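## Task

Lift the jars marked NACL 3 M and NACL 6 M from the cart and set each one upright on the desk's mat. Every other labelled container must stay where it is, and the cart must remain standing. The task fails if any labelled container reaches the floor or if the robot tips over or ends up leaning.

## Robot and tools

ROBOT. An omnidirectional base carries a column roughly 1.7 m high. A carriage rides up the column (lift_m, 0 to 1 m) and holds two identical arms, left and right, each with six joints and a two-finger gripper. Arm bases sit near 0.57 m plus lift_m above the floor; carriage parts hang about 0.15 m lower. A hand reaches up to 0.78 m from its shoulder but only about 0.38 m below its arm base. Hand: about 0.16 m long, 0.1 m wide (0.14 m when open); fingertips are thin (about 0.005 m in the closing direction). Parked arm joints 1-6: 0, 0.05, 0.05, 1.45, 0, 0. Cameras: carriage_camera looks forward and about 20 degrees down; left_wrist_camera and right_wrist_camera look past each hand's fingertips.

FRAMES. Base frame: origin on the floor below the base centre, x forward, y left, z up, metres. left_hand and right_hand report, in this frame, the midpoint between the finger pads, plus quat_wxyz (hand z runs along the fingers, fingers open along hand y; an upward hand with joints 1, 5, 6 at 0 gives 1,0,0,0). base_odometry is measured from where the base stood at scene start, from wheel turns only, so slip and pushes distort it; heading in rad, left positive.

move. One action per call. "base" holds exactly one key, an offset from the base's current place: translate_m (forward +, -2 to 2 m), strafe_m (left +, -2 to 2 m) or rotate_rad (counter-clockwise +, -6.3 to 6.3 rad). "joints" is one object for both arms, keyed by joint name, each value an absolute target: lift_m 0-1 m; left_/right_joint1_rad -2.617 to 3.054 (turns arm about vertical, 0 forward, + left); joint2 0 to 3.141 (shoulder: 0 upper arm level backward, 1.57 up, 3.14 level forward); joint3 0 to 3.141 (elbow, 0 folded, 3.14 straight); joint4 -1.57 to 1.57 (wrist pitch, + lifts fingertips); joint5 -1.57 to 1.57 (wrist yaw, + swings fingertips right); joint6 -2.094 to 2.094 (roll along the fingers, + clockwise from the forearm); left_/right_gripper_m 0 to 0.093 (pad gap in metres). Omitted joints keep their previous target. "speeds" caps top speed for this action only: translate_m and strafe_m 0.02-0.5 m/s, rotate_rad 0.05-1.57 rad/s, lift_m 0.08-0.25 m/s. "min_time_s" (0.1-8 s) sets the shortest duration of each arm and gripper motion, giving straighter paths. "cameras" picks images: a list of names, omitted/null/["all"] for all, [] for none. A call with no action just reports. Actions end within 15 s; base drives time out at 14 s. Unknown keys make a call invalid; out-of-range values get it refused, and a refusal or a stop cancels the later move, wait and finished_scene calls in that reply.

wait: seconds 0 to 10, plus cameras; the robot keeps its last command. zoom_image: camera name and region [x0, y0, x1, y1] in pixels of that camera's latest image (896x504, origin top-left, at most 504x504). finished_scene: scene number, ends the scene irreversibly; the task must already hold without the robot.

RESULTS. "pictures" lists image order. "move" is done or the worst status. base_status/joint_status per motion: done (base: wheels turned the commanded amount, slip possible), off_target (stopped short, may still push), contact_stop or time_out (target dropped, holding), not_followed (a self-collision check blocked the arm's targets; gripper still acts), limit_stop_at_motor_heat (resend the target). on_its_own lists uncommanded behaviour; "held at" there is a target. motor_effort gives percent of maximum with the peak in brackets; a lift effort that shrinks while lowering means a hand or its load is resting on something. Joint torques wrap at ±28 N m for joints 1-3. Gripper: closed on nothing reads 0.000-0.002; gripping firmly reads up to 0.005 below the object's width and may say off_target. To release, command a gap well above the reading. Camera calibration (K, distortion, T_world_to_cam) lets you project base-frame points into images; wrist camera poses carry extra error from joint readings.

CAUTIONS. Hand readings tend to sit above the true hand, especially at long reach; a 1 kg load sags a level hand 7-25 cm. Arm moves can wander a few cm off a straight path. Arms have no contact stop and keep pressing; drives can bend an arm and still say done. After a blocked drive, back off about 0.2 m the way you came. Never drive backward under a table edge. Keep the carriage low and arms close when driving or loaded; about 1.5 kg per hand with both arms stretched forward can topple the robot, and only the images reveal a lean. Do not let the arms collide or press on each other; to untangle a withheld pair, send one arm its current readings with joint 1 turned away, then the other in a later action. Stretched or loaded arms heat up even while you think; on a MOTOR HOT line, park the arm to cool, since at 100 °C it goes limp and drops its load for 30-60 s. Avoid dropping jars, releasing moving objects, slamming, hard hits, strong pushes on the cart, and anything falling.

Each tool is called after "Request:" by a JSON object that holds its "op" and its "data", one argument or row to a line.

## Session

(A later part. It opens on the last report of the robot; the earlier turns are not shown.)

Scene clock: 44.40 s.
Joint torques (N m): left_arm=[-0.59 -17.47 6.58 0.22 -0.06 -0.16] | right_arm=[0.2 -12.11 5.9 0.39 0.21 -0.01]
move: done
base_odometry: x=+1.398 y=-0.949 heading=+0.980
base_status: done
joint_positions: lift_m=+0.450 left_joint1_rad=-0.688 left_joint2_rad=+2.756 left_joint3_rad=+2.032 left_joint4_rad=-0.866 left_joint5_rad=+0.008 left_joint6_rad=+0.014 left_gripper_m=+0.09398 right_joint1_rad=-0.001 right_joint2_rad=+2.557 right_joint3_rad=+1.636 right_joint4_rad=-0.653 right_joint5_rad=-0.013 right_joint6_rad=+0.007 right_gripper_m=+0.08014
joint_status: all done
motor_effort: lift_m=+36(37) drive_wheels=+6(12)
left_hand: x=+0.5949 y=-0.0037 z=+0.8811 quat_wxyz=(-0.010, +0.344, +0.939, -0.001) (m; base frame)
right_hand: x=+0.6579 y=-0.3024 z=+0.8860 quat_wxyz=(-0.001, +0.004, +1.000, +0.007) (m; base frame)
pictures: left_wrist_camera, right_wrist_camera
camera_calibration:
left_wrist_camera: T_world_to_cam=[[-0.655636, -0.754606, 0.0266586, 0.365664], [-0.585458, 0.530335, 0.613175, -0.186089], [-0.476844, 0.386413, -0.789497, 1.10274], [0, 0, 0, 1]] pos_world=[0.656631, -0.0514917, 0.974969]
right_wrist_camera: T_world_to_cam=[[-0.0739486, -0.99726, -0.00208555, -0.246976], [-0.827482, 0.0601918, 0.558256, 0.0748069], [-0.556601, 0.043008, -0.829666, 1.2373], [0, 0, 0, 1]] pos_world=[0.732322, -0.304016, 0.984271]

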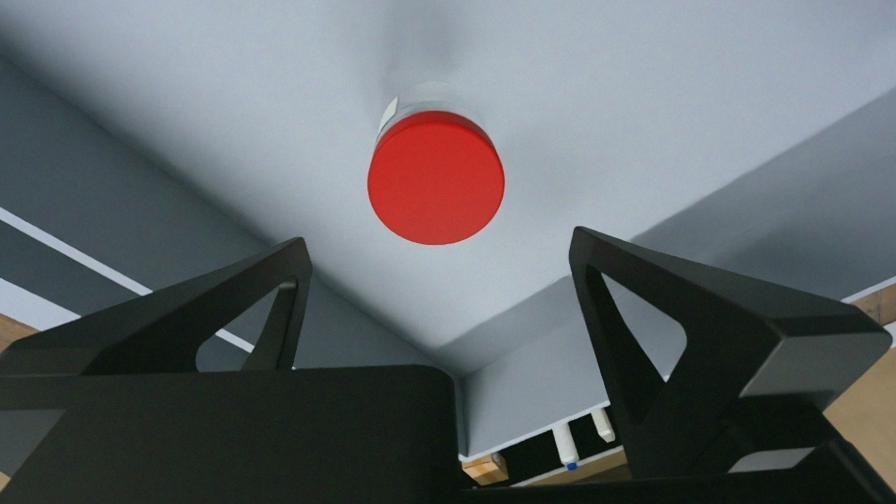

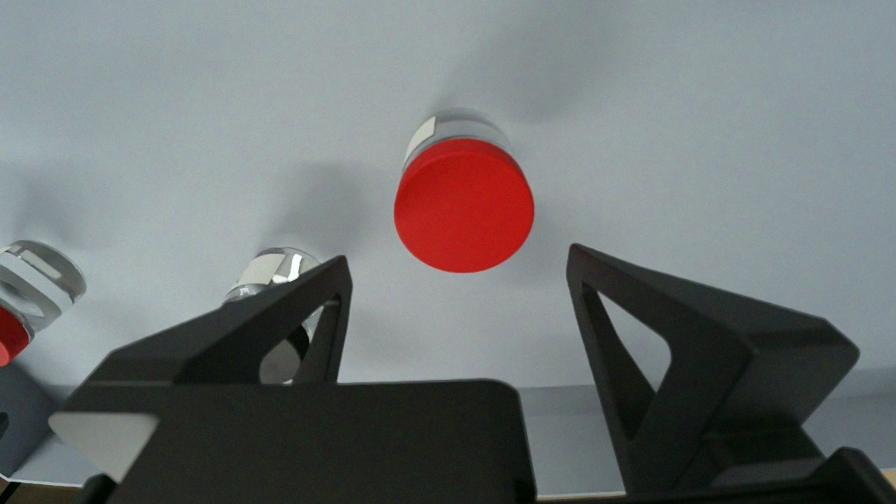

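Request:
{"op": "move", "data": {
  "joints": {"lift_m":0.36},
  "speeds": {"lift_m":0.12},
  "cameras": ["left_wrist_camera","right_wrist_camera"]
}}

Request:
{"op": "move", "data": {
  "joints": {"left_gripper_m":0.047,"right_gripper_m":0.047},
  "min_time_s": 1.2,
  "cameras": ["left_wrist_camera","right_wrist_camera"]
}}

Scene clock: 46.27 s.
Joint torques (N m): left_arm=[-0.4 -17.16 6.65 0.18 -0.06 -0.16] | right_arm=[0.23 -11.11 5.11 0.66 0.2 0.02]
move: done
base_odometry: x=+1.398 y=-0.949 heading=+0.980
base_status: not commanded
joint_positions: lift_m=+0.360 left_joint1_rad=-0.688 left_joint2_rad=+2.756 left_joint3_rad=+2.033 left_joint4_rad=-0.866 left_joint5_rad=+0.008 left_joint6_rad=+0.014 left_gripper_m=+0.09398 right_joint1_rad=-0.001 right_joint2_rad=+2.547 right_joint3_rad=+1.645 right_joint4_rad=-0.675 right_joint5_rad=-0.007 right_joint6_rad=+0.007 right_gripper_m=+0.08012
joint_status: all done
motor_effort: lift_m=+33(34) drive_wheels=+6(6)
left_hand: x=+0.5950 y=-0.0038 z=+0.7916 quat_wxyz=(-0.010, +0.344, +0.939, -0.001) (m; base frame)
right_hand: x=+0.6587 y=-0.3034 z=+0.8022 quat_wxyz=(-0.003, +0.004, +1.000, +0.004) (m; base frame)
pictures: left_wrist_camera, right_wrist_camera
camera_calibration:
left_wrist_camera: T_world_to_cam=[[-0.655644, -0.7546, 0.0266482, 0.368069], [-0.585639, 0.530483, 0.612874, -0.130682], [-0.476611, 0.386221, -0.789731, 1.03227], [0, 0, 0, 1]] pos_world=[0.65678, -0.0516136, 0.885495]
right_wrist_camera: T_world_to_cam=[[-0.0739198, -0.997255, 0.00419729, -0.253191], [-0.825988, 0.0635823, 0.56009, 0.120965], [-0.558819, 0.0379348, -0.828421, 1.16721], [0, 0, 0, 1]] pos_world=[0.733462, -0.304465, 0.900257]

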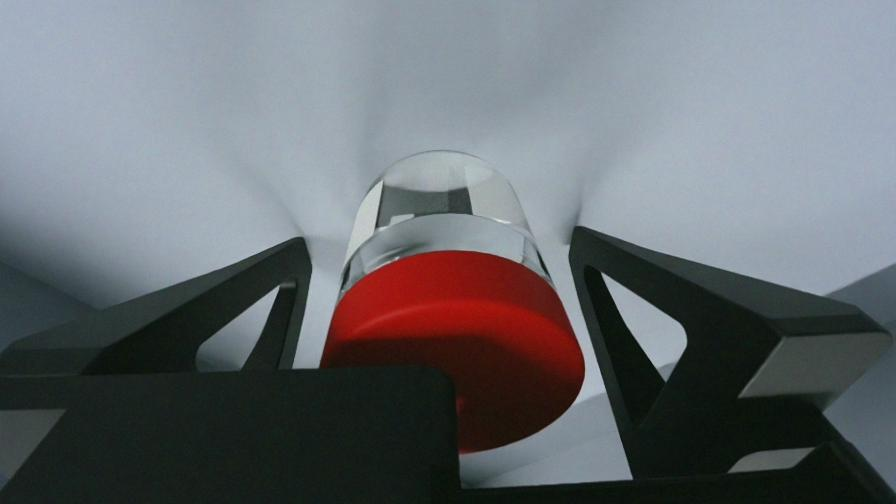

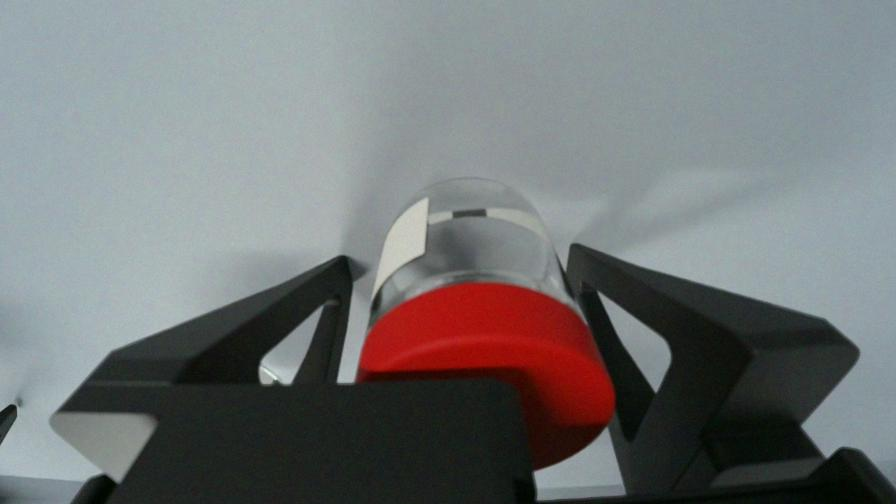

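Scene clock: 47.77 s.
Joint torques (N m): left_arm=[-0.43 -17.37 6.56 0.23 -0.05 -0.16] | right_arm=[0.27 -11.14 5.11 0.63 0.15 -0.01]
move: off_target
base_odometry: x=+1.398 y=-0.949 heading=+0.980
base_status: not commanded
joint_positions: lift_m=+0.360 left_joint1_rad=-0.688 left_joint2_rad=+2.756 left_joint3_rad=+2.033 left_joint4_rad=-0.866 left_joint5_rad=+0.008 left_joint6_rad=+0.014 left_gripper_m=+0.05384 right_joint1_rad=-0.001 right_joint2_rad=+2.547 right_joint3_rad=+1.645 right_joint4_rad=-0.672 right_joint5_rad=-0.007 right_joint6_rad=+0.007 right_gripper_m=+0.05435
joint_status: left_gripper_m off_target (ended at +0.05387, target +0.04700); right_gripper_m off_target (ended at +0.05437, target +0.04700)
motor_effort: lift_m=+33(34) drive_wheels=+6(6)
left_hand: x=+0.5951 y=-0.0038 z=+0.7916 quat_wxyz=(-0.010, +0.344, +0.939, -0.001) (m; base frame)
right_hand: x=+0.6595 y=-0.3034 z=+0.8022 quat_wxyz=(-0.001, +0.004, +1.000, +0.004) (m; base frame)
pictures: left_wrist_camera, right_wrist_camera
camera_calibration:
left_wrist_camera: T_world_to_cam=[[-0.655368, -0.754853, 0.0262602, 0.368277], [-0.585987, 0.530079, 0.612891, -0.130491], [-0.476563, 0.386281, -0.789731, 1.03224], [0, 0, 0, 1]] pos_world=[0.656816, -0.0515682, 0.885495]
right_wrist_camera: T_world_to_cam=[[-0.0739307, -0.997255, 0.0040016, -0.252974], [-0.827481, 0.0635832, 0.557882, 0.124272], [-0.556605, 0.0379334, -0.829911, 1.16741], [0, 0, 0, 1]] pos_world=[0.733916, -0.304465, 0.900529]

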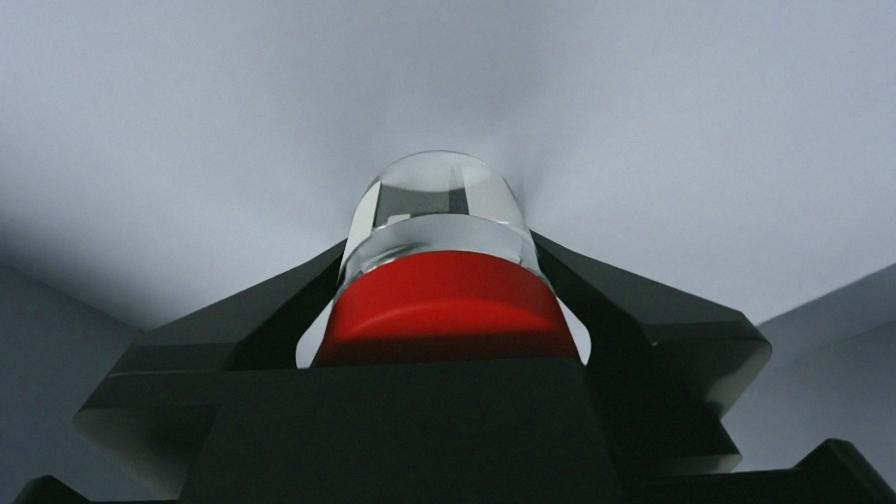

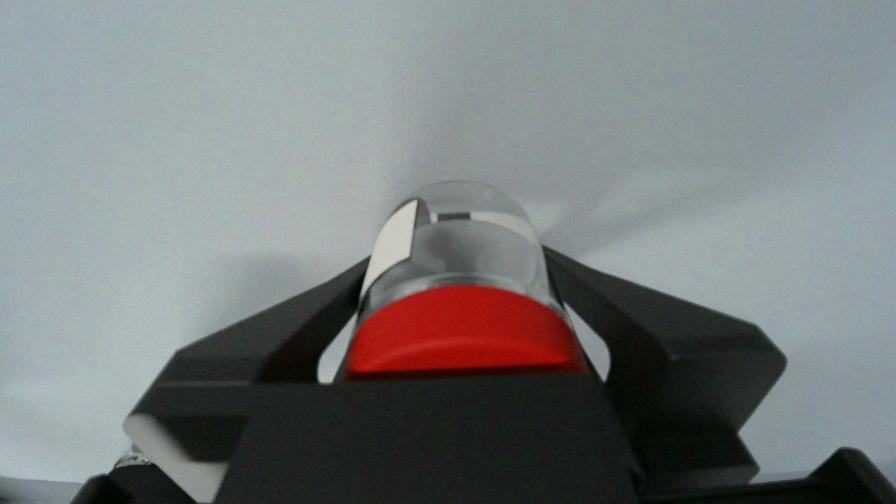

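Request:
{"op": "move", "data": {
  "joints": {"lift_m":0.56},
  "cameras": []
}}

Request:
{"op": "move", "data": {
  "base": {"translate_m":-0.13},
  "cameras": ["carriage_camera"]
}}

Request:
{"op": "move", "data": {
  "base": {"strafe_m":1.148},
  "joints": {"lift_m":0.5,"left_joint1_rad":-0.80,"left_joint2_rad":2.694,"left_joint3_rad":1.935,"left_joint4_rad":-0.81,"right_joint1_rad":0.2,"right_joint2_rad":2.571,"right_joint3_rad":1.68,"right_joint4_rad":-0.675},
  "min_time_s": 3
}}

Scene clock: 51.53 s.
Joint torques (N m): left_arm=[-0.47 -17.95 6.82 0.25 -0.06 -0.16] | right_arm=[0.23 -12.1 5.37 0.45 0.16 -0.01]
move: done
base_odometry: x=+1.398 y=-0.949 heading=+0.980
base_status: not commanded
joint_positions: lift_m=+0.560 left_joint1_rad=-0.688 left_joint2_rad=+2.762 left_joint3_rad=+2.033 left_joint4_rad=-0.868 left_joint5_rad=+0.007 left_joint6_rad=+0.014 left_gripper_m=+0.05383 right_joint1_rad=-0.001 right_joint2_rad=+2.561 right_joint3_rad=+1.641 right_joint4_rad=-0.660 right_joint5_rad=-0.007 right_joint6_rad=+0.007 right_gripper_m=+0.05435
joint_status: all done
motor_effort: lift_m=+42(51) drive_wheels=+6(6)
left_hand: x=+0.5936 y=-0.0025 z=+0.9878 quat_wxyz=(-0.013, +0.344, +0.939, +0.001) (m; base frame)
right_hand: x=+0.6571 y=-0.3034 z=+0.9948 quat_wxyz=(-0.005, +0.004, +1.000, +0.004) (m; base frame)
pictures: none
No camera images: "cameras" was empty.

Scene clock: 53.27 s.
Joint torques (N m): left_arm=[-0.5 -18.03 6.52 0.22 -0.05 -0.16] | right_arm=[0.16 -12.31 5.35 0.45 0.16 -0.02]
move: done
base_odometry: x=+1.326 y=-1.057 heading=+0.980
base_status: done
joint_positions: lift_m=+0.560 left_joint1_rad=-0.690 left_joint2_rad=+2.762 left_joint3_rad=+2.033 left_joint4_rad=-0.868 left_joint5_rad=+0.007 left_joint6_rad=+0.014 left_gripper_m=+0.05383 right_joint1_rad=-0.001 right_joint2_rad=+2.561 right_joint3_rad=+1.641 right_joint4_rad=-0.658 right_joint5_rad=-0.007 right_joint6_rad=+0.007 right_gripper_m=+0.05435
joint_status: not commanded
motor_effort: lift_m=+43(43) drive_wheels=+0(16)
left_hand: x=+0.5930 y=-0.0030 z=+0.9878 quat_wxyz=(-0.014, +0.344, +0.939, +0.001) (m; base frame)
right_hand: x=+0.6576 y=-0.3034 z=+0.9948 quat_wxyz=(-0.004, +0.004, +1.000, +0.004) (m; base frame)
pictures: carriage_camera
camera_calibration:
carriage_camera: T_world_to_cam=[[-0.0301167, -0.999264, -0.0237735, 0.0407761], [-0.352417, 0.0328724, -0.935266, 1.50235], [0.935359, -0.0197889, -0.353147, 0.425071], [0, 0, 0, 1]] pos_world=[0.133088, -0.000228057, 1.55618]

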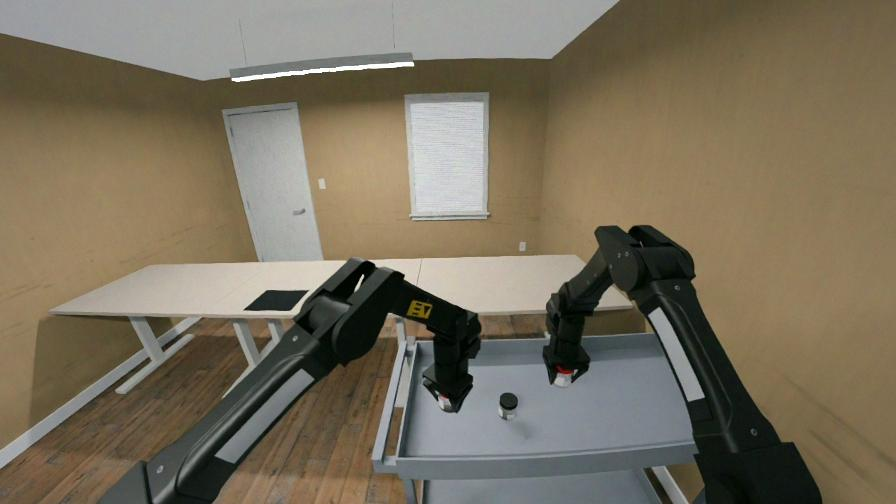

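Scene clock: 57.90 s.
Joint torques (N m): left_arm=[-1.16 -22.35 4.19 0.25 -0.05 -0.16] | right_arm=[0.59 -11.26 6.98 0.29 0.15 -0.01]
move: done
base_odometry: x=+0.372 y=-0.418 heading=+0.980
base_status: done
joint_positions: lift_m=+0.500 left_joint1_rad=-0.794 left_joint2_rad=+2.758 left_joint3_rad=+1.943 left_joint4_rad=-0.822 left_joint5_rad=+0.007 left_joint6_rad=+0.014 left_gripper_m=+0.05383 right_joint1_rad=+0.198 right_joint2_rad=+2.563 right_joint3_rad=+1.658 right_joint4_rad=-0.664 right_joint5_rad=-0.007 right_joint6_rad=+0.007 right_gripper_m=+0.05435
joint_status: all done
motor_effort: lift_m=+36(37) drive_wheels=+1(18)
left_hand: x=+0.5443 y=-0.0247 z=+0.9112 quat_wxyz=(-0.032, +0.393, +0.919, +0.009) (m; base frame)
right_hand: x=+0.6538 y=-0.2168 z=+0.9379 quat_wxyz=(+0.001, -0.095, +0.995, +0.004) (m; base frame)
pictures: carriage_camera, left_wrist_camera, right_wrist_camera
camera_calibration:
carriage_camera: T_world_to_cam=[[-0.0301167, -0.999264, -0.0237735, 0.0393619], [-0.352417, 0.0328724, -0.935266, 1.44671], [0.935359, -0.0197889, -0.353147, 0.404063], [0, 0, 0, 1]] pos_world=[0.133088, -0.000228057, 1.49669]
left_wrist_camera: T_world_to_cam=[[-0.730479, -0.682412, 0.026741, 0.358303], [-0.506025, 0.567133, 0.649845, -0.298711], [-0.458628, 0.461167, -0.759596, 1.07518], [0, 0, 0, 1]] pos_world=[0.603685, -0.0819187, 1.00124]
right_wrist_camera: T_world_to_cam=[[0.124026, -0.992271, 0.00399058, -0.295852], [-0.826736, -0.10111, 0.55343, 0.0064412], [-0.548749, -0.0719389, -0.832886, 1.24737], [0, 0, 0, 1]] pos_world=[0.726511, -0.20318, 1.03653]

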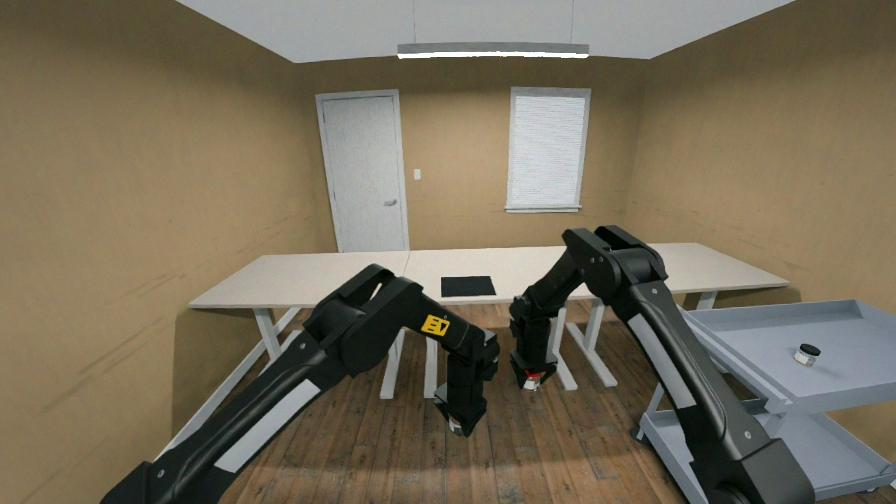

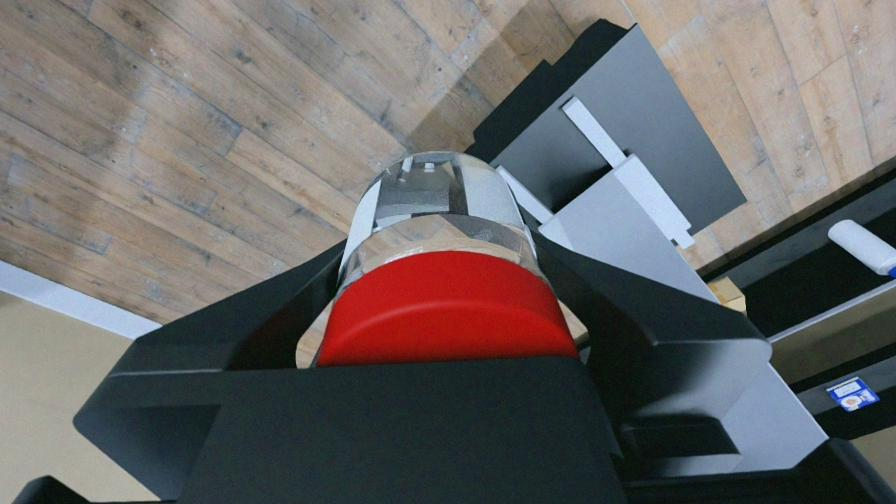

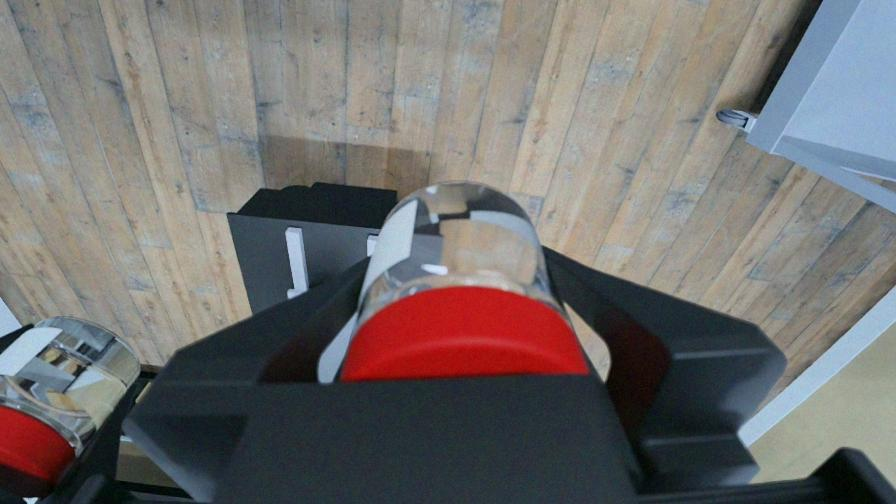

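Request:
{"op": "move", "data": {
  "base": {"translate_m":0.9},
  "joints": {"lift_m":0.42,"left_joint2_rad":2.67,"left_joint4_rad":-0.80}
}}

Scene clock: 62.53 s.
Joint torques (N m): left_arm=[-0.75 -19.71 4.97 0.35 -0.04 -0.16] | right_arm=[0.47 -12.29 6.45 0.4 0.15 -0.01]
move: done
base_odometry: x=+0.872 y=+0.330 heading=+0.981
base_status: done
joint_positions: lift_m=+0.420 left_joint1_rad=-0.796 left_joint2_rad=+2.704 left_joint3_rad=+1.936 left_joint4_rad=-0.807 left_joint5_rad=+0.006 left_joint6_rad=+0.014 left_gripper_m=+0.05383 right_joint1_rad=+0.198 right_joint2_rad=+2.575 right_joint3_rad=+1.664 right_joint4_rad=-0.675 right_joint5_rad=-0.006 right_joint6_rad=+0.007 right_gripper_m=+0.05435
joint_status: all done
motor_effort: lift_m=+36(37) drive_wheels=-4(25)
left_hand: x=+0.5548 y=-0.0365 z=+0.8539 quat_wxyz=(-0.003, +0.394, +0.919, -0.002) (m; base frame)
right_hand: x=+0.6503 y=-0.2174 z=+0.8539 quat_wxyz=(-0.008, -0.095, +0.995, +0.002) (m; base frame)
pictures: carriage_camera, left_wrist_camera, right_wrist_camera
camera_calibration:
carriage_camera: T_world_to_cam=[[-0.0301167, -0.999264, -0.0237735, 0.0374609], [-0.352417, 0.0328724, -0.935266, 1.37193], [0.935359, -0.0197889, -0.353147, 0.375825], [0, 0, 0, 1]] pos_world=[0.133088, -0.000228057, 1.41673]
left_wrist_camera: T_world_to_cam=[[-0.732923, -0.679876, 0.024346, 0.362953], [-0.532496, 0.595581, 0.601442, -0.192432], [-0.423406, 0.427846, -0.798546, 1.0545], [0, 0, 0, 1]] pos_world=[0.610027, -0.0897909, 0.948965]
right_wrist_camera: T_world_to_cam=[[0.12449, -0.992205, 0.00565674, -0.297389], [-0.817093, -0.0992809, 0.567894, 0.0316855], [-0.562905, -0.0753189, -0.823083, 1.17558], [0, 0, 0, 1]] pos_world=[0.724654, -0.203381, 0.951291]

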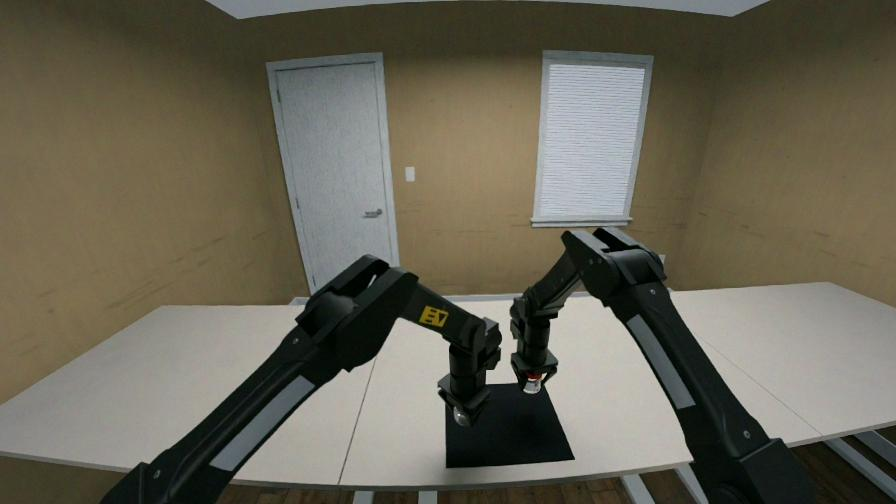

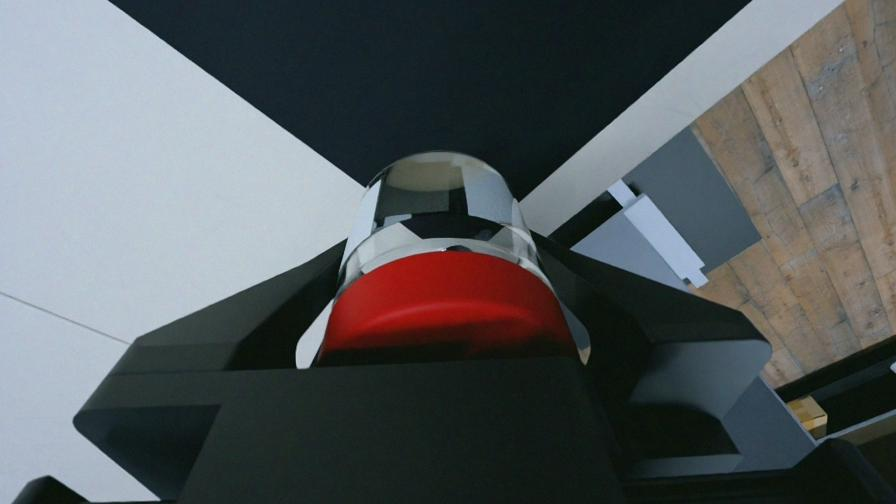

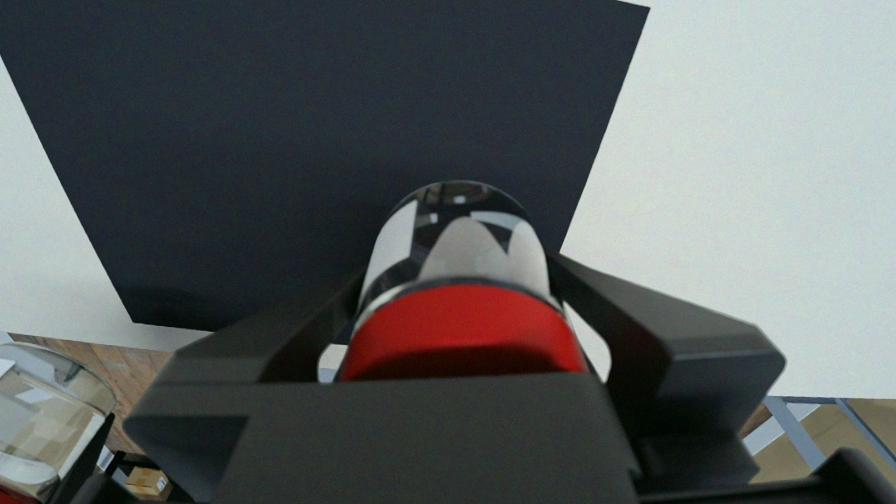

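Request:
{"op": "move", "data": {
  "base": {"translate_m":0.018},
  "cameras": []
}}

Request:
{"op": "move", "data": {
  "base": {"strafe_m":-0.015},
  "joints": {"lift_m":0.38}
}}

Scene clock: 66.47 s.
Joint torques (N m): left_arm=[-1.05 -19.49 4.98 0.33 -0.04 -0.16] | right_arm=[0.43 -12.38 6.43 0.38 0.15 -0.01]
move: done
base_odometry: x=+0.882 y=+0.345 heading=+0.982
base_status: done
joint_positions: lift_m=+0.420 left_joint1_rad=-0.796 left_joint2_rad=+2.704 left_joint3_rad=+1.936 left_joint4_rad=-0.807 left_joint5_rad=+0.006 left_joint6_rad=+0.014 left_gripper_m=+0.05383 right_joint1_rad=+0.200 right_joint2_rad=+2.575 right_joint3_rad=+1.664 right_joint4_rad=-0.676 right_joint5_rad=-0.006 right_joint6_rad=+0.007 right_gripper_m=+0.05435
joint_status: not commanded
motor_effort: lift_m=+35(37) drive_wheels=-3(19)
left_hand: x=+0.5549 y=-0.0365 z=+0.8539 quat_wxyz=(-0.003, +0.394, +0.919, -0.002) (m; base frame)
right_hand: x=+0.6500 y=-0.2168 z=+0.8539 quat_wxyz=(-0.008, -0.096, +0.995, +0.002) (m; base frame)
pictures: none
No camera images: "cameras" was empty.

Scene clock: 67.23 s.
Joint torques (N m): left_arm=[-0.54 -19.18 4.97 0.36 -0.03 -0.16] | right_arm=[0.32 -12.67 6.09 0.39 0.14 -0.01]
move: done
base_odometry: x=+0.895 y=+0.337 heading=+0.982
base_status: done
joint_positions: lift_m=+0.380 left_joint1_rad=-0.799 left_joint2_rad=+2.703 left_joint3_rad=+1.934 left_joint4_rad=-0.804 left_joint5_rad=+0.005 left_joint6_rad=+0.014 left_gripper_m=+0.05383 right_joint1_rad=+0.198 right_joint2_rad=+2.578 right_joint3_rad=+1.668 right_joint4_rad=-0.676 right_joint5_rad=-0.006 right_joint6_rad=+0.007 right_gripper_m=+0.05435
joint_status: all done
motor_effort: lift_m=+37(37) drive_wheels=+8(12)
left_hand: x=+0.5541 y=-0.0376 z=+0.8139 quat_wxyz=(-0.002, +0.395, +0.919, -0.002) (m; base frame)
right_hand: x=+0.6507 y=-0.2172 z=+0.8133 quat_wxyz=(-0.008, -0.095, +0.995, +0.002) (m; base frame)
pictures: carriage_camera, left_wrist_camera, right_wrist_camera
camera_calibration:
carriage_camera: T_world_to_cam=[[-0.0301167, -0.999264, -0.0237735, 0.0365082], [-0.352417, 0.0328724, -0.935266, 1.33445], [0.935359, -0.0197889, -0.353147, 0.361672], [0, 0, 0, 1]] pos_world=[0.133088, -0.000228057, 1.37665]
left_wrist_camera: T_world_to_cam=[[-0.735047, -0.67762, 0.0231506, 0.364912], [-0.531966, 0.597546, 0.599959, -0.167158], [-0.420378, 0.428683, -0.799695, 1.02191], [0, 0, 0, 1]] pos_world=[0.608895, -0.0909207, 0.909059]
right_wrist_camera: T_world_to_cam=[[0.124876, -0.992154, 0.00606507, -0.297597], [-0.816884, -0.0993423, 0.568182, 0.0547294], [-0.563122, -0.0759065, -0.82288, 1.14227], [0, 0, 0, 1]] pos_world=[0.725106, -0.20312, 0.910658]

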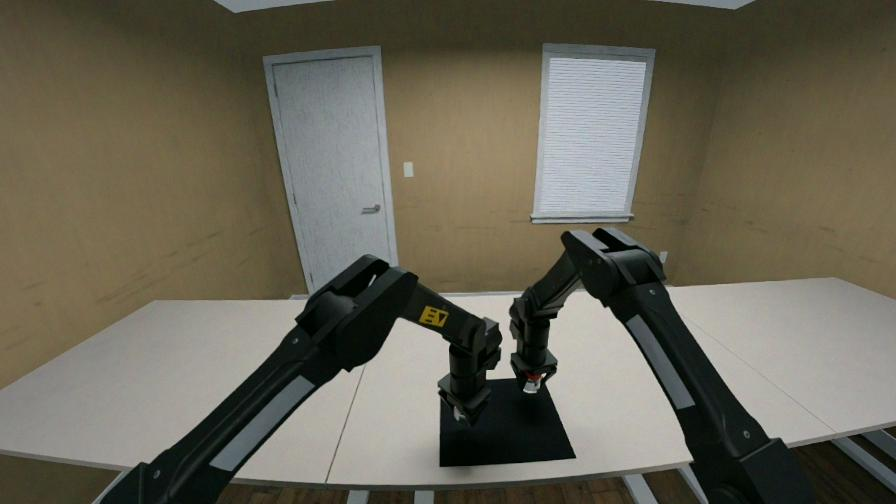

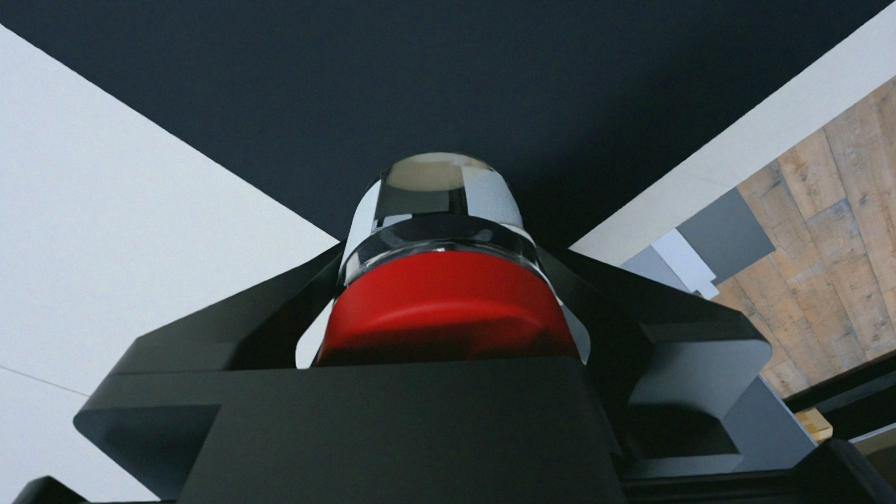

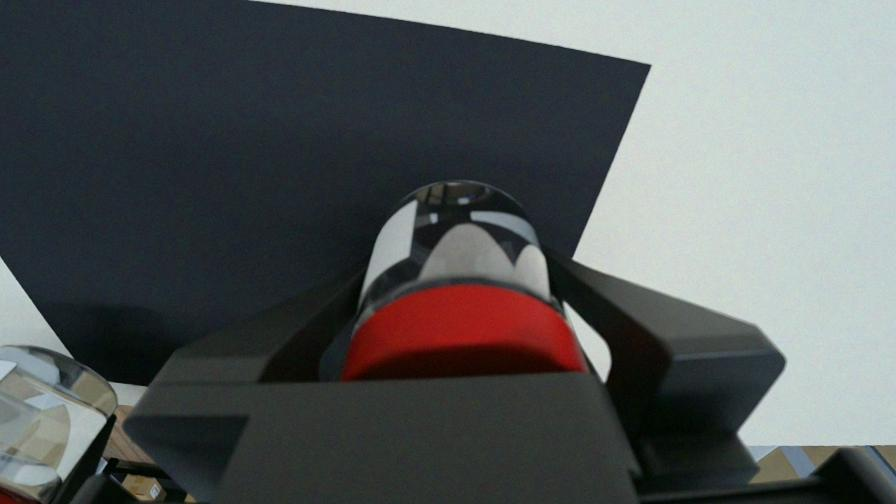

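Request:
{"op": "move", "data": {
  "joints": {"lift_m":0.362},
  "speeds": {"lift_m":0.08},
  "cameras": []
}}

Request:
{"op": "move", "data": {
  "joints": {"lift_m":0.352},
  "speeds": {"lift_m":0.08},
  "cameras": []
}}

Scene clock: 68.40 s.
Joint torques (N m): left_arm=[-0.44 -19.14 4.96 0.29 -0.03 -0.16] | right_arm=[0.47 -12.52 6.09 0.4 0.14 -0.02]
move: done
base_odometry: x=+0.895 y=+0.337 heading=+0.982
base_status: not commanded
joint_positions: lift_m=+0.362 left_joint1_rad=-0.799 left_joint2_rad=+2.702 left_joint3_rad=+1.934 left_joint4_rad=-0.804 left_joint5_rad=+0.005 left_joint6_rad=+0.014 left_gripper_m=+0.05383 right_joint1_rad=+0.198 right_joint2_rad=+2.578 right_joint3_rad=+1.669 right_joint4_rad=-0.676 right_joint5_rad=-0.006 right_joint6_rad=+0.007 right_gripper_m=+0.05435
joint_status: all done
motor_effort: lift_m=+36(37) drive_wheels=+8(9)
left_hand: x=+0.5543 y=-0.0378 z=+0.7963 quat_wxyz=(-0.001, +0.395, +0.919, -0.002) (m; base frame)
right_hand: x=+0.6512 y=-0.2171 z=+0.7956 quat_wxyz=(-0.007, -0.095, +0.995, +0.002) (m; base frame)
pictures: none
No camera images: "cameras" was empty.

Scene clock: 69.10 s.
Joint torques (N m): left_arm=[-0.65 -19.52 5.15 0.31 -0.03 -0.17] | right_arm=[0.68 -12.75 5.98 0.35 0.13 0]
move: done
base_odometry: x=+0.895 y=+0.337 heading=+0.982
base_status: not commanded
joint_positions: lift_m=+0.352 left_joint1_rad=-0.799 left_joint2_rad=+2.702 left_joint3_rad=+1.934 left_joint4_rad=-0.803 left_joint5_rad=+0.005 left_joint6_rad=+0.014 left_gripper_m=+0.05383 right_joint1_rad=+0.198 right_joint2_rad=+2.578 right_joint3_rad=+1.669 right_joint4_rad=-0.676 right_joint5_rad=-0.006 right_joint6_rad=+0.007 right_gripper_m=+0.05435
joint_status: all done
motor_effort: lift_m=+37(38) drive_wheels=-3(10)
left_hand: x=+0.5544 y=-0.0379 z=+0.7864 quat_wxyz=(-0.001, +0.395, +0.919, -0.002) (m; base frame)
right_hand: x=+0.6513 y=-0.2171 z=+0.7855 quat_wxyz=(-0.007, -0.095, +0.995, +0.002) (m; base frame)
pictures: none
No camera images: "cameras" was empty.

Request:
{"op": "move", "data": {
  "joints": {"lift_m":0.342},
  "speeds": {"lift_m":0.08},
  "cameras": []
}}

Request:
{"op": "move", "data": {
  "joints": {"lift_m":0.334},
  "speeds": {"lift_m":0.08},
  "cameras": ["right_wrist_camera"]
}}

Scene clock: 70.03 s.
Joint torques (N m): left_arm=[-0.8 -19.03 5.05 0.29 -0.02 -0.16] | right_arm=[0.29 -12.72 5.79 0.46 0.15 -0.02]
move: done
base_odometry: x=+0.895 y=+0.337 heading=+0.982
base_status: not commanded
joint_positions: lift_m=+0.342 left_joint1_rad=-0.799 left_joint2_rad=+2.701 left_joint3_rad=+1.934 left_joint4_rad=-0.802 left_joint5_rad=+0.005 left_joint6_rad=+0.014 left_gripper_m=+0.05383 right_joint1_rad=+0.198 right_joint2_rad=+2.578 right_joint3_rad=+1.671 right_joint4_rad=-0.677 right_joint5_rad=-0.006 right_joint6_rad=+0.007 right_gripper_m=+0.05434
joint_status: all done
motor_effort: lift_m=+35(37) drive_wheels=+8(8)
left_hand: x=+0.5548 y=-0.0382 z=+0.7769 quat_wxyz=(+0.000, +0.395, +0.919, -0.003) (m; base frame)
right_hand: x=+0.6519 y=-0.2170 z=+0.7761 quat_wxyz=(-0.007, -0.095, +0.995, +0.002) (m; base frame)
pictures: none
No camera images: "cameras" was empty.

Scene clock: 70.50 s.
Joint torques (N m): left_arm=[-0.47 -19.36 5.22 0.32 -0.03 -0.16] | right_arm=[0.31 -11.59 5.37 0.7 0.14 -0.04]
move: done
base_odometry: x=+0.895 y=+0.337 heading=+0.982
base_status: not commanded
joint_positions: lift_m=+0.334 left_joint1_rad=-0.799 left_joint2_rad=+2.701 left_joint3_rad=+1.932 left_joint4_rad=-0.802 left_joint5_rad=+0.005 left_joint6_rad=+0.014 left_gripper_m=+0.05383 right_joint1_rad=+0.198 right_joint2_rad=+2.565 right_joint3_rad=+1.677 right_joint4_rad=-0.704 right_joint5_rad=-0.006 right_joint6_rad=+0.007 right_gripper_m=+0.05434
joint_status: all done
motor_effort: lift_m=+33(34) drive_wheels=+8(8)
left_hand: x=+0.5543 y=-0.0378 z=+0.7687 quat_wxyz=(-0.001, +0.395, +0.919, -0.002) (m; base frame)
right_hand: x=+0.6511 y=-0.2171 z=+0.7751 quat_wxyz=(-0.010, -0.095, +0.995, +0.002) (m; base frame)
pictures: right_wrist_camera
camera_calibration:
right_wrist_camera: T_world_to_cam=[[0.124906, -0.992148, 0.00642809, -0.297639], [-0.814112, -0.0987847, 0.572244, 0.0719228], [-0.567116, -0.0767099, -0.820058, 1.11123], [0, 0, 0, 1]] pos_world=[0.725924, -0.202955, 0.872027]

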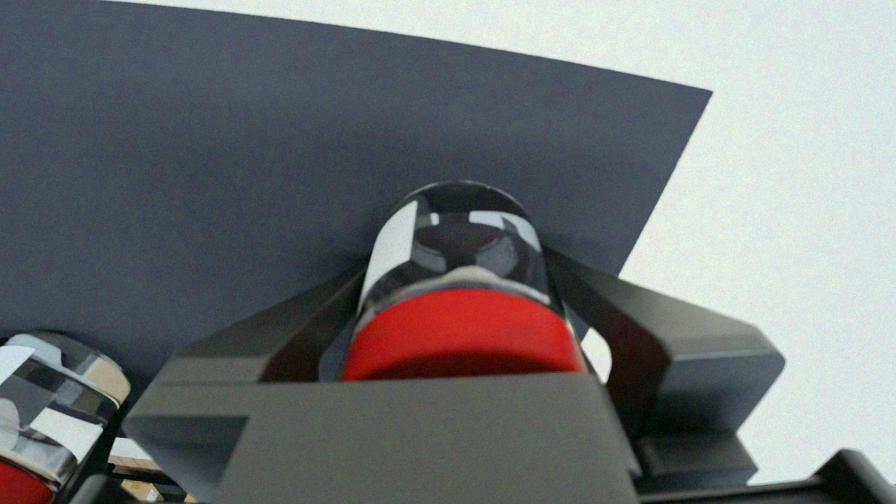

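Request:
{"op": "move", "data": {
  "joints": {"lift_m":0.329},
  "speeds": {"lift_m":0.08},
  "cameras": []
}}

Request:
{"op": "move", "data": {
  "joints": {"lift_m":0.325},
  "speeds": {"lift_m":0.08},
  "cameras": ["left_wrist_camera"]
}}

Scene clock: 71.50 s.
Joint torques (N m): left_arm=[-0.55 -19.12 5.27 0.31 -0.07 -0.16] | right_arm=[0.24 -10.59 5.18 0.9 0.15 0.01]
move: done
base_odometry: x=+0.895 y=+0.337 heading=+0.982
base_status: not commanded
joint_positions: lift_m=+0.330 left_joint1_rad=-0.799 left_joint2_rad=+2.700 left_joint3_rad=+1.932 left_joint4_rad=-0.801 left_joint5_rad=+0.005 left_joint6_rad=+0.014 left_gripper_m=+0.05383 right_joint1_rad=+0.198 right_joint2_rad=+2.555 right_joint3_rad=+1.680 right_joint4_rad=-0.718 right_joint5_rad=-0.006 right_joint6_rad=+0.007 right_gripper_m=+0.05434
joint_status: all done
motor_effort: lift_m=+33(33) drive_wheels=+8(8)
left_hand: x=+0.5547 y=-0.0381 z=+0.7641 quat_wxyz=(+0.000, +0.395, +0.919, -0.003) (m; base frame)
right_hand: x=+0.6509 y=-0.2172 z=+0.7747 quat_wxyz=(-0.012, -0.095, +0.995, +0.002) (m; base frame)
pictures: none
No camera images: "cameras" was empty.

Scene clock: 71.90 s.
Joint torques (N m): left_arm=[-0.69 -18.66 5.29 0.4 0 -0.16] | right_arm=[0.38 -9.92 4.93 1.05 0.15 -0.05]
move: done
base_odometry: x=+0.894 y=+0.337 heading=+0.982
base_status: not commanded
joint_positions: lift_m=+0.326 left_joint1_rad=-0.799 left_joint2_rad=+2.694 left_joint3_rad=+1.932 left_joint4_rad=-0.808 left_joint5_rad=+0.005 left_joint6_rad=+0.014 left_gripper_m=+0.05383 right_joint1_rad=+0.198 right_joint2_rad=+2.548 right_joint3_rad=+1.683 right_joint4_rad=-0.731 right_joint5_rad=-0.006 right_joint6_rad=+0.007 right_gripper_m=+0.05434
joint_status: all done
motor_effort: lift_m=+31(32) drive_wheels=+8(8)
left_hand: x=+0.5546 y=-0.0380 z=+0.7632 quat_wxyz=(+0.000, +0.395, +0.919, -0.002) (m; base frame)
right_hand: x=+0.6508 y=-0.2172 z=+0.7744 quat_wxyz=(-0.013, -0.095, +0.995, +0.002) (m; base frame)
pictures: left_wrist_camera
camera_calibration:
left_wrist_camera: T_world_to_cam=[[-0.735103, -0.677576, 0.0226866, 0.366555], [-0.533404, 0.598696, 0.597531, -0.133521], [-0.418455, 0.427146, -0.801525, 0.982066], [0, 0, 0, 1]] pos_world=[0.609186, -0.0911773, 0.858618]

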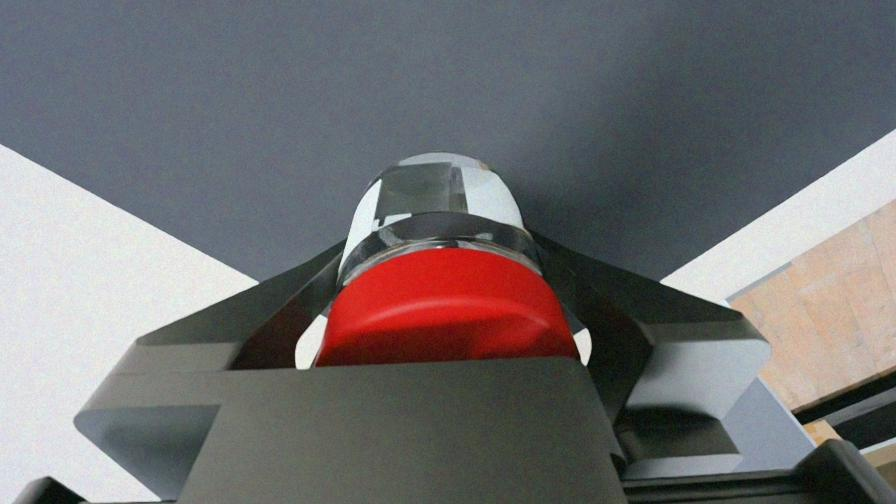

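Left contacted. Release as before.

Request:
{"op": "move", "data": {
  "joints": {"left_gripper_m":0.08},
  "min_time_s": 1,
  "cameras": []
}}

Request:
{"op": "move", "data": {
  "joints": {"lift_m":0.336},
  "speeds": {"lift_m":0.08},
  "cameras": []
}}

Request:
{"op": "move", "data": {
  "joints": {"right_gripper_m":0.08},
  "min_time_s": 1
}}

Scene clock: 73.67 s.
Joint torques (N m): left_arm=[-0.54 -18.55 5.3 0.35 -0.03 -0.16] | right_arm=[0.38 -9.95 4.96 1.02 0.14 -0.01]
move: done
base_odometry: x=+0.894 y=+0.337 heading=+0.982
base_status: not commanded
joint_positions: lift_m=+0.326 left_joint1_rad=-0.799 left_joint2_rad=+2.694 left_joint3_rad=+1.932 left_joint4_rad=-0.807 left_joint5_rad=+0.005 left_joint6_rad=+0.013 left_gripper_m=+0.07996 right_joint1_rad=+0.198 right_joint2_rad=+2.548 right_joint3_rad=+1.683 right_joint4_rad=-0.731 right_joint5_rad=-0.006 right_joint6_rad=+0.007 right_gripper_m=+0.05434
joint_status: all done
motor_effort: lift_m=+31(32) drive_wheels=+8(8)
left_hand: x=+0.5548 y=-0.0382 z=+0.7632 quat_wxyz=(+0.000, +0.395, +0.919, -0.003) (m; base frame)
right_hand: x=+0.6508 y=-0.2172 z=+0.7744 quat_wxyz=(-0.013, -0.095, +0.995, +0.002) (m; base frame)
pictures: none
No camera images: "cameras" was empty.

Scene clock: 74.30 s.
Joint torques (N m): left_arm=[-0.75 -18.48 5.31 0.34 -0.03 -0.16] | right_arm=[0.46 -11.23 4.94 0.59 0.14 -0.01]
move: done
base_odometry: x=+0.895 y=+0.337 heading=+0.982
base_status: not commanded
joint_positions: lift_m=+0.336 left_joint1_rad=-0.799 left_joint2_rad=+2.694 left_joint3_rad=+1.932 left_joint4_rad=-0.805 left_joint5_rad=+0.005 left_joint6_rad=+0.013 left_gripper_m=+0.07996 right_joint1_rad=+0.198 right_joint2_rad=+2.562 right_joint3_rad=+1.683 right_joint4_rad=-0.688 right_joint5_rad=-0.006 right_joint6_rad=+0.007 right_gripper_m=+0.05434
joint_status: all done
motor_effort: lift_m=+43(49) drive_wheels=+7(9)
left_hand: x=+0.5551 y=-0.0385 z=+0.7732 quat_wxyz=(+0.001, +0.395, +0.919, -0.003) (m; base frame)
right_hand: x=+0.6576 y=-0.2158 z=+0.7785 quat_wxyz=(+0.001, -0.095, +0.995, +0.003) (m; base frame)
pictures: none
No camera images: "cameras" was empty.

Scene clock: 75.60 s.
Joint torques (N m): left_arm=[-0.28 -18.52 5.3 0.34 -0.03 -0.16] | right_arm=[0.35 -11.28 4.96 0.58 0.14 -0.01]
move: done
base_odometry: x=+0.895 y=+0.337 heading=+0.982
base_status: not commanded
joint_positions: lift_m=+0.336 left_joint1_rad=-0.799 left_joint2_rad=+2.694 left_joint3_rad=+1.932 left_joint4_rad=-0.805 left_joint5_rad=+0.005 left_joint6_rad=+0.013 left_gripper_m=+0.07996 right_joint1_rad=+0.198 right_joint2_rad=+2.562 right_joint3_rad=+1.683 right_joint4_rad=-0.687 right_joint5_rad=-0.006 right_joint6_rad=+0.007 right_gripper_m=+0.07989
joint_status: all done
motor_effort: lift_m=+43(43) drive_wheels=+8(8)
left_hand: x=+0.5551 y=-0.0385 z=+0.7732 quat_wxyz=(+0.001, +0.395, +0.919, -0.003) (m; base frame)
right_hand: x=+0.6578 y=-0.2158 z=+0.7785 quat_wxyz=(+0.002, -0.095, +0.995, +0.003) (m; base frame)
pictures: carriage_camera, left_wrist_camera, right_wrist_camera
camera_calibration:
carriage_camera: T_world_to_cam=[[-0.0301167, -0.999264, -0.0237735, 0.0354504], [-0.352417, 0.0328724, -0.935266, 1.29283], [0.935359, -0.0197889, -0.353147, 0.34596], [0, 0, 0, 1]] pos_world=[0.133088, -0.000228057, 1.33216]
left_wrist_camera: T_world_to_cam=[[-0.734892, -0.677807, 0.0226052, 0.366285], [-0.5349, 0.599796, 0.595085, -0.136151], [-0.416911, 0.425232, -0.803345, 0.991033], [0, 0, 0, 1]] pos_world=[0.609526, -0.0914854, 0.868883]
right_wrist_camera: T_world_to_cam=[[0.124773, -0.992174, 0.00463959, -0.295684], [-0.827568, -0.101491, 0.552114, 0.0995057], [-0.547323, -0.0727288, -0.833756, 1.11651], [0, 0, 0, 1]] pos_world=[0.730334, -0.202068, 0.877332]

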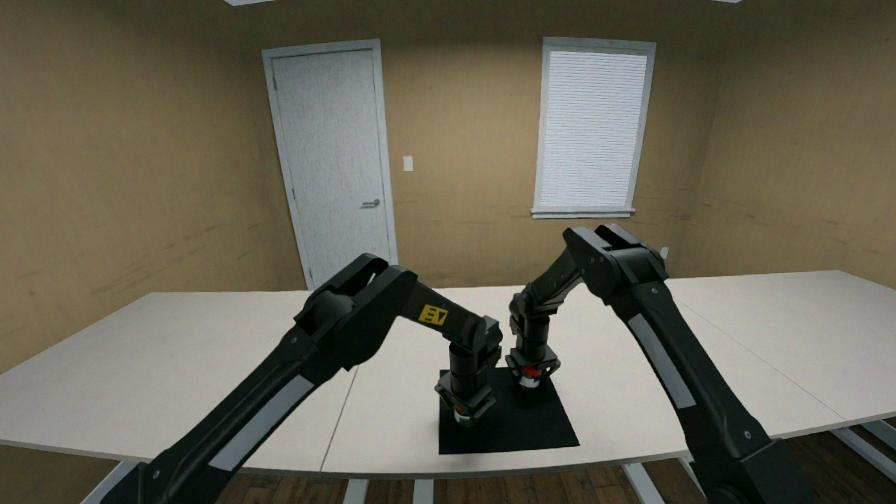

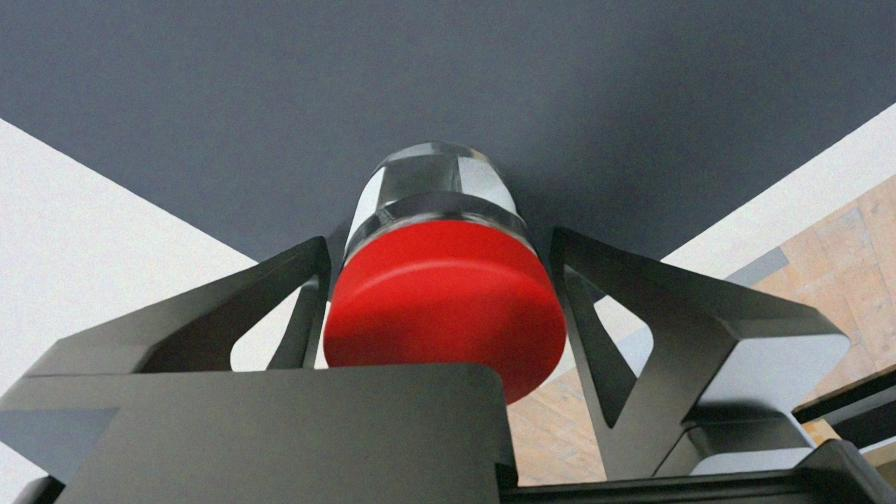

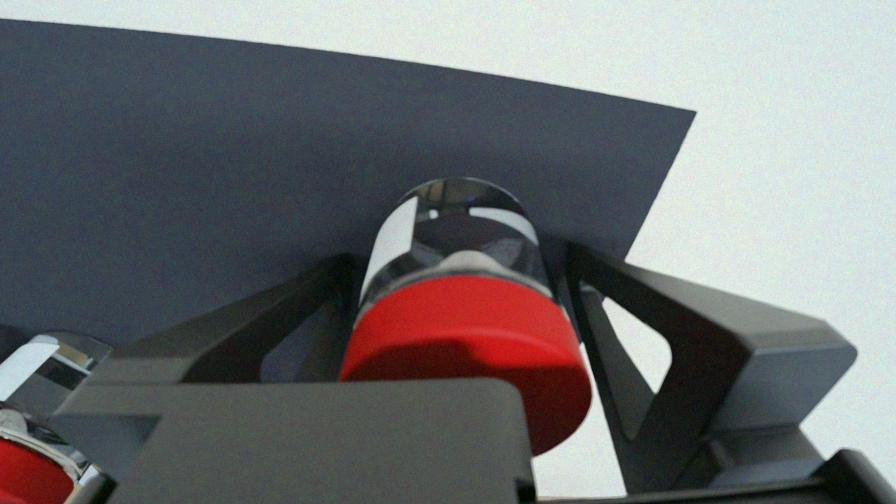

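Request:
{"op": "move", "data": {
  "joints": {"lift_m":0.54},
  "speeds": {"lift_m":0.15},
  "cameras": ["carriage_camera","left_wrist_camera"]
}}

Scene clock: 77.73 s.
Joint torques (N m): left_arm=[-0.44 -18.58 5.37 0.31 -0.03 -0.16] | right_arm=[0.47 -11.99 5.11 0.51 0.15 -0.01]
move: done
base_odometry: x=+0.895 y=+0.337 heading=+0.982
base_status: not commanded
joint_positions: lift_m=+0.540 left_joint1_rad=-0.799 left_joint2_rad=+2.693 left_joint3_rad=+1.932 left_joint4_rad=-0.804 left_joint5_rad=+0.005 left_joint6_rad=+0.013 left_gripper_m=+0.07996 right_joint1_rad=+0.198 right_joint2_rad=+2.569 right_joint3_rad=+1.680 right_joint4_rad=-0.682 right_joint5_rad=-0.006 right_joint6_rad=+0.007 right_gripper_m=+0.07989
joint_status: all done
motor_effort: lift_m=+42(51) drive_wheels=+8(8)
left_hand: x=+0.5554 y=-0.0388 z=+0.9774 quat_wxyz=(+0.002, +0.395, +0.919, -0.003) (m; base frame)
right_hand: x=+0.6563 y=-0.2161 z=+0.9790 quat_wxyz=(-0.001, -0.095, +0.995, +0.003) (m; base frame)
pictures: carriage_camera, left_wrist_camera
camera_calibration:
carriage_camera: T_world_to_cam=[[-0.0301167, -0.999264, -0.0237735, 0.0403008], [-0.352417, 0.0328724, -0.935266, 1.48365], [0.935359, -0.0197889, -0.353147, 0.418009], [0, 0, 0, 1]] pos_world=[0.133088, -0.000228057, 1.53618]
left_wrist_camera: T_world_to_cam=[[-0.734916, -0.677782, 0.0225642, 0.361734], [-0.535533, 0.600446, 0.593859, -0.255786], [-0.416056, 0.424353, -0.804253, 1.15568], [0, 0, 0, 1]] pos_world=[0.609689, -0.0916527, 1.0732]

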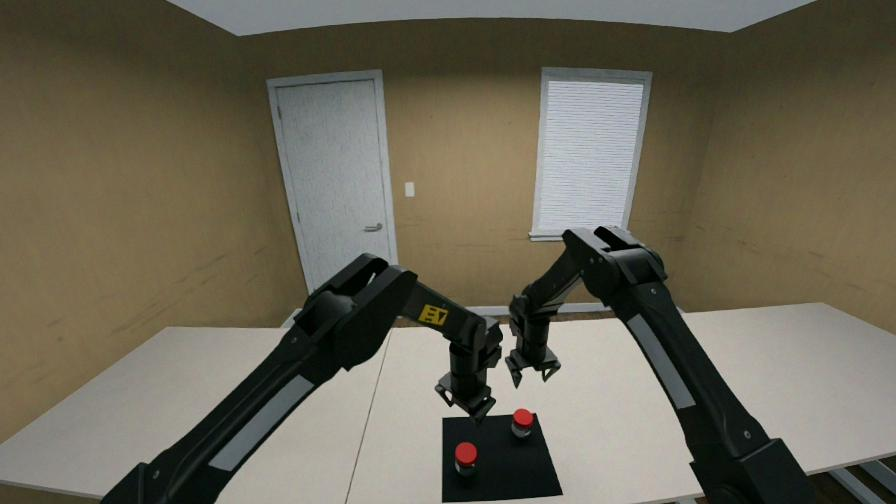

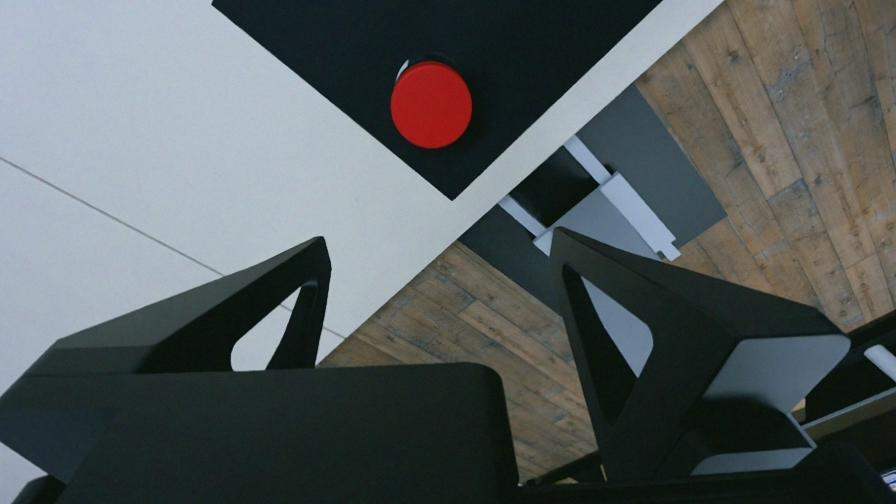

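Request:
{"op": "finished_scene", "data": {
  "scene": 3
}}

The scene is finished: the task was done.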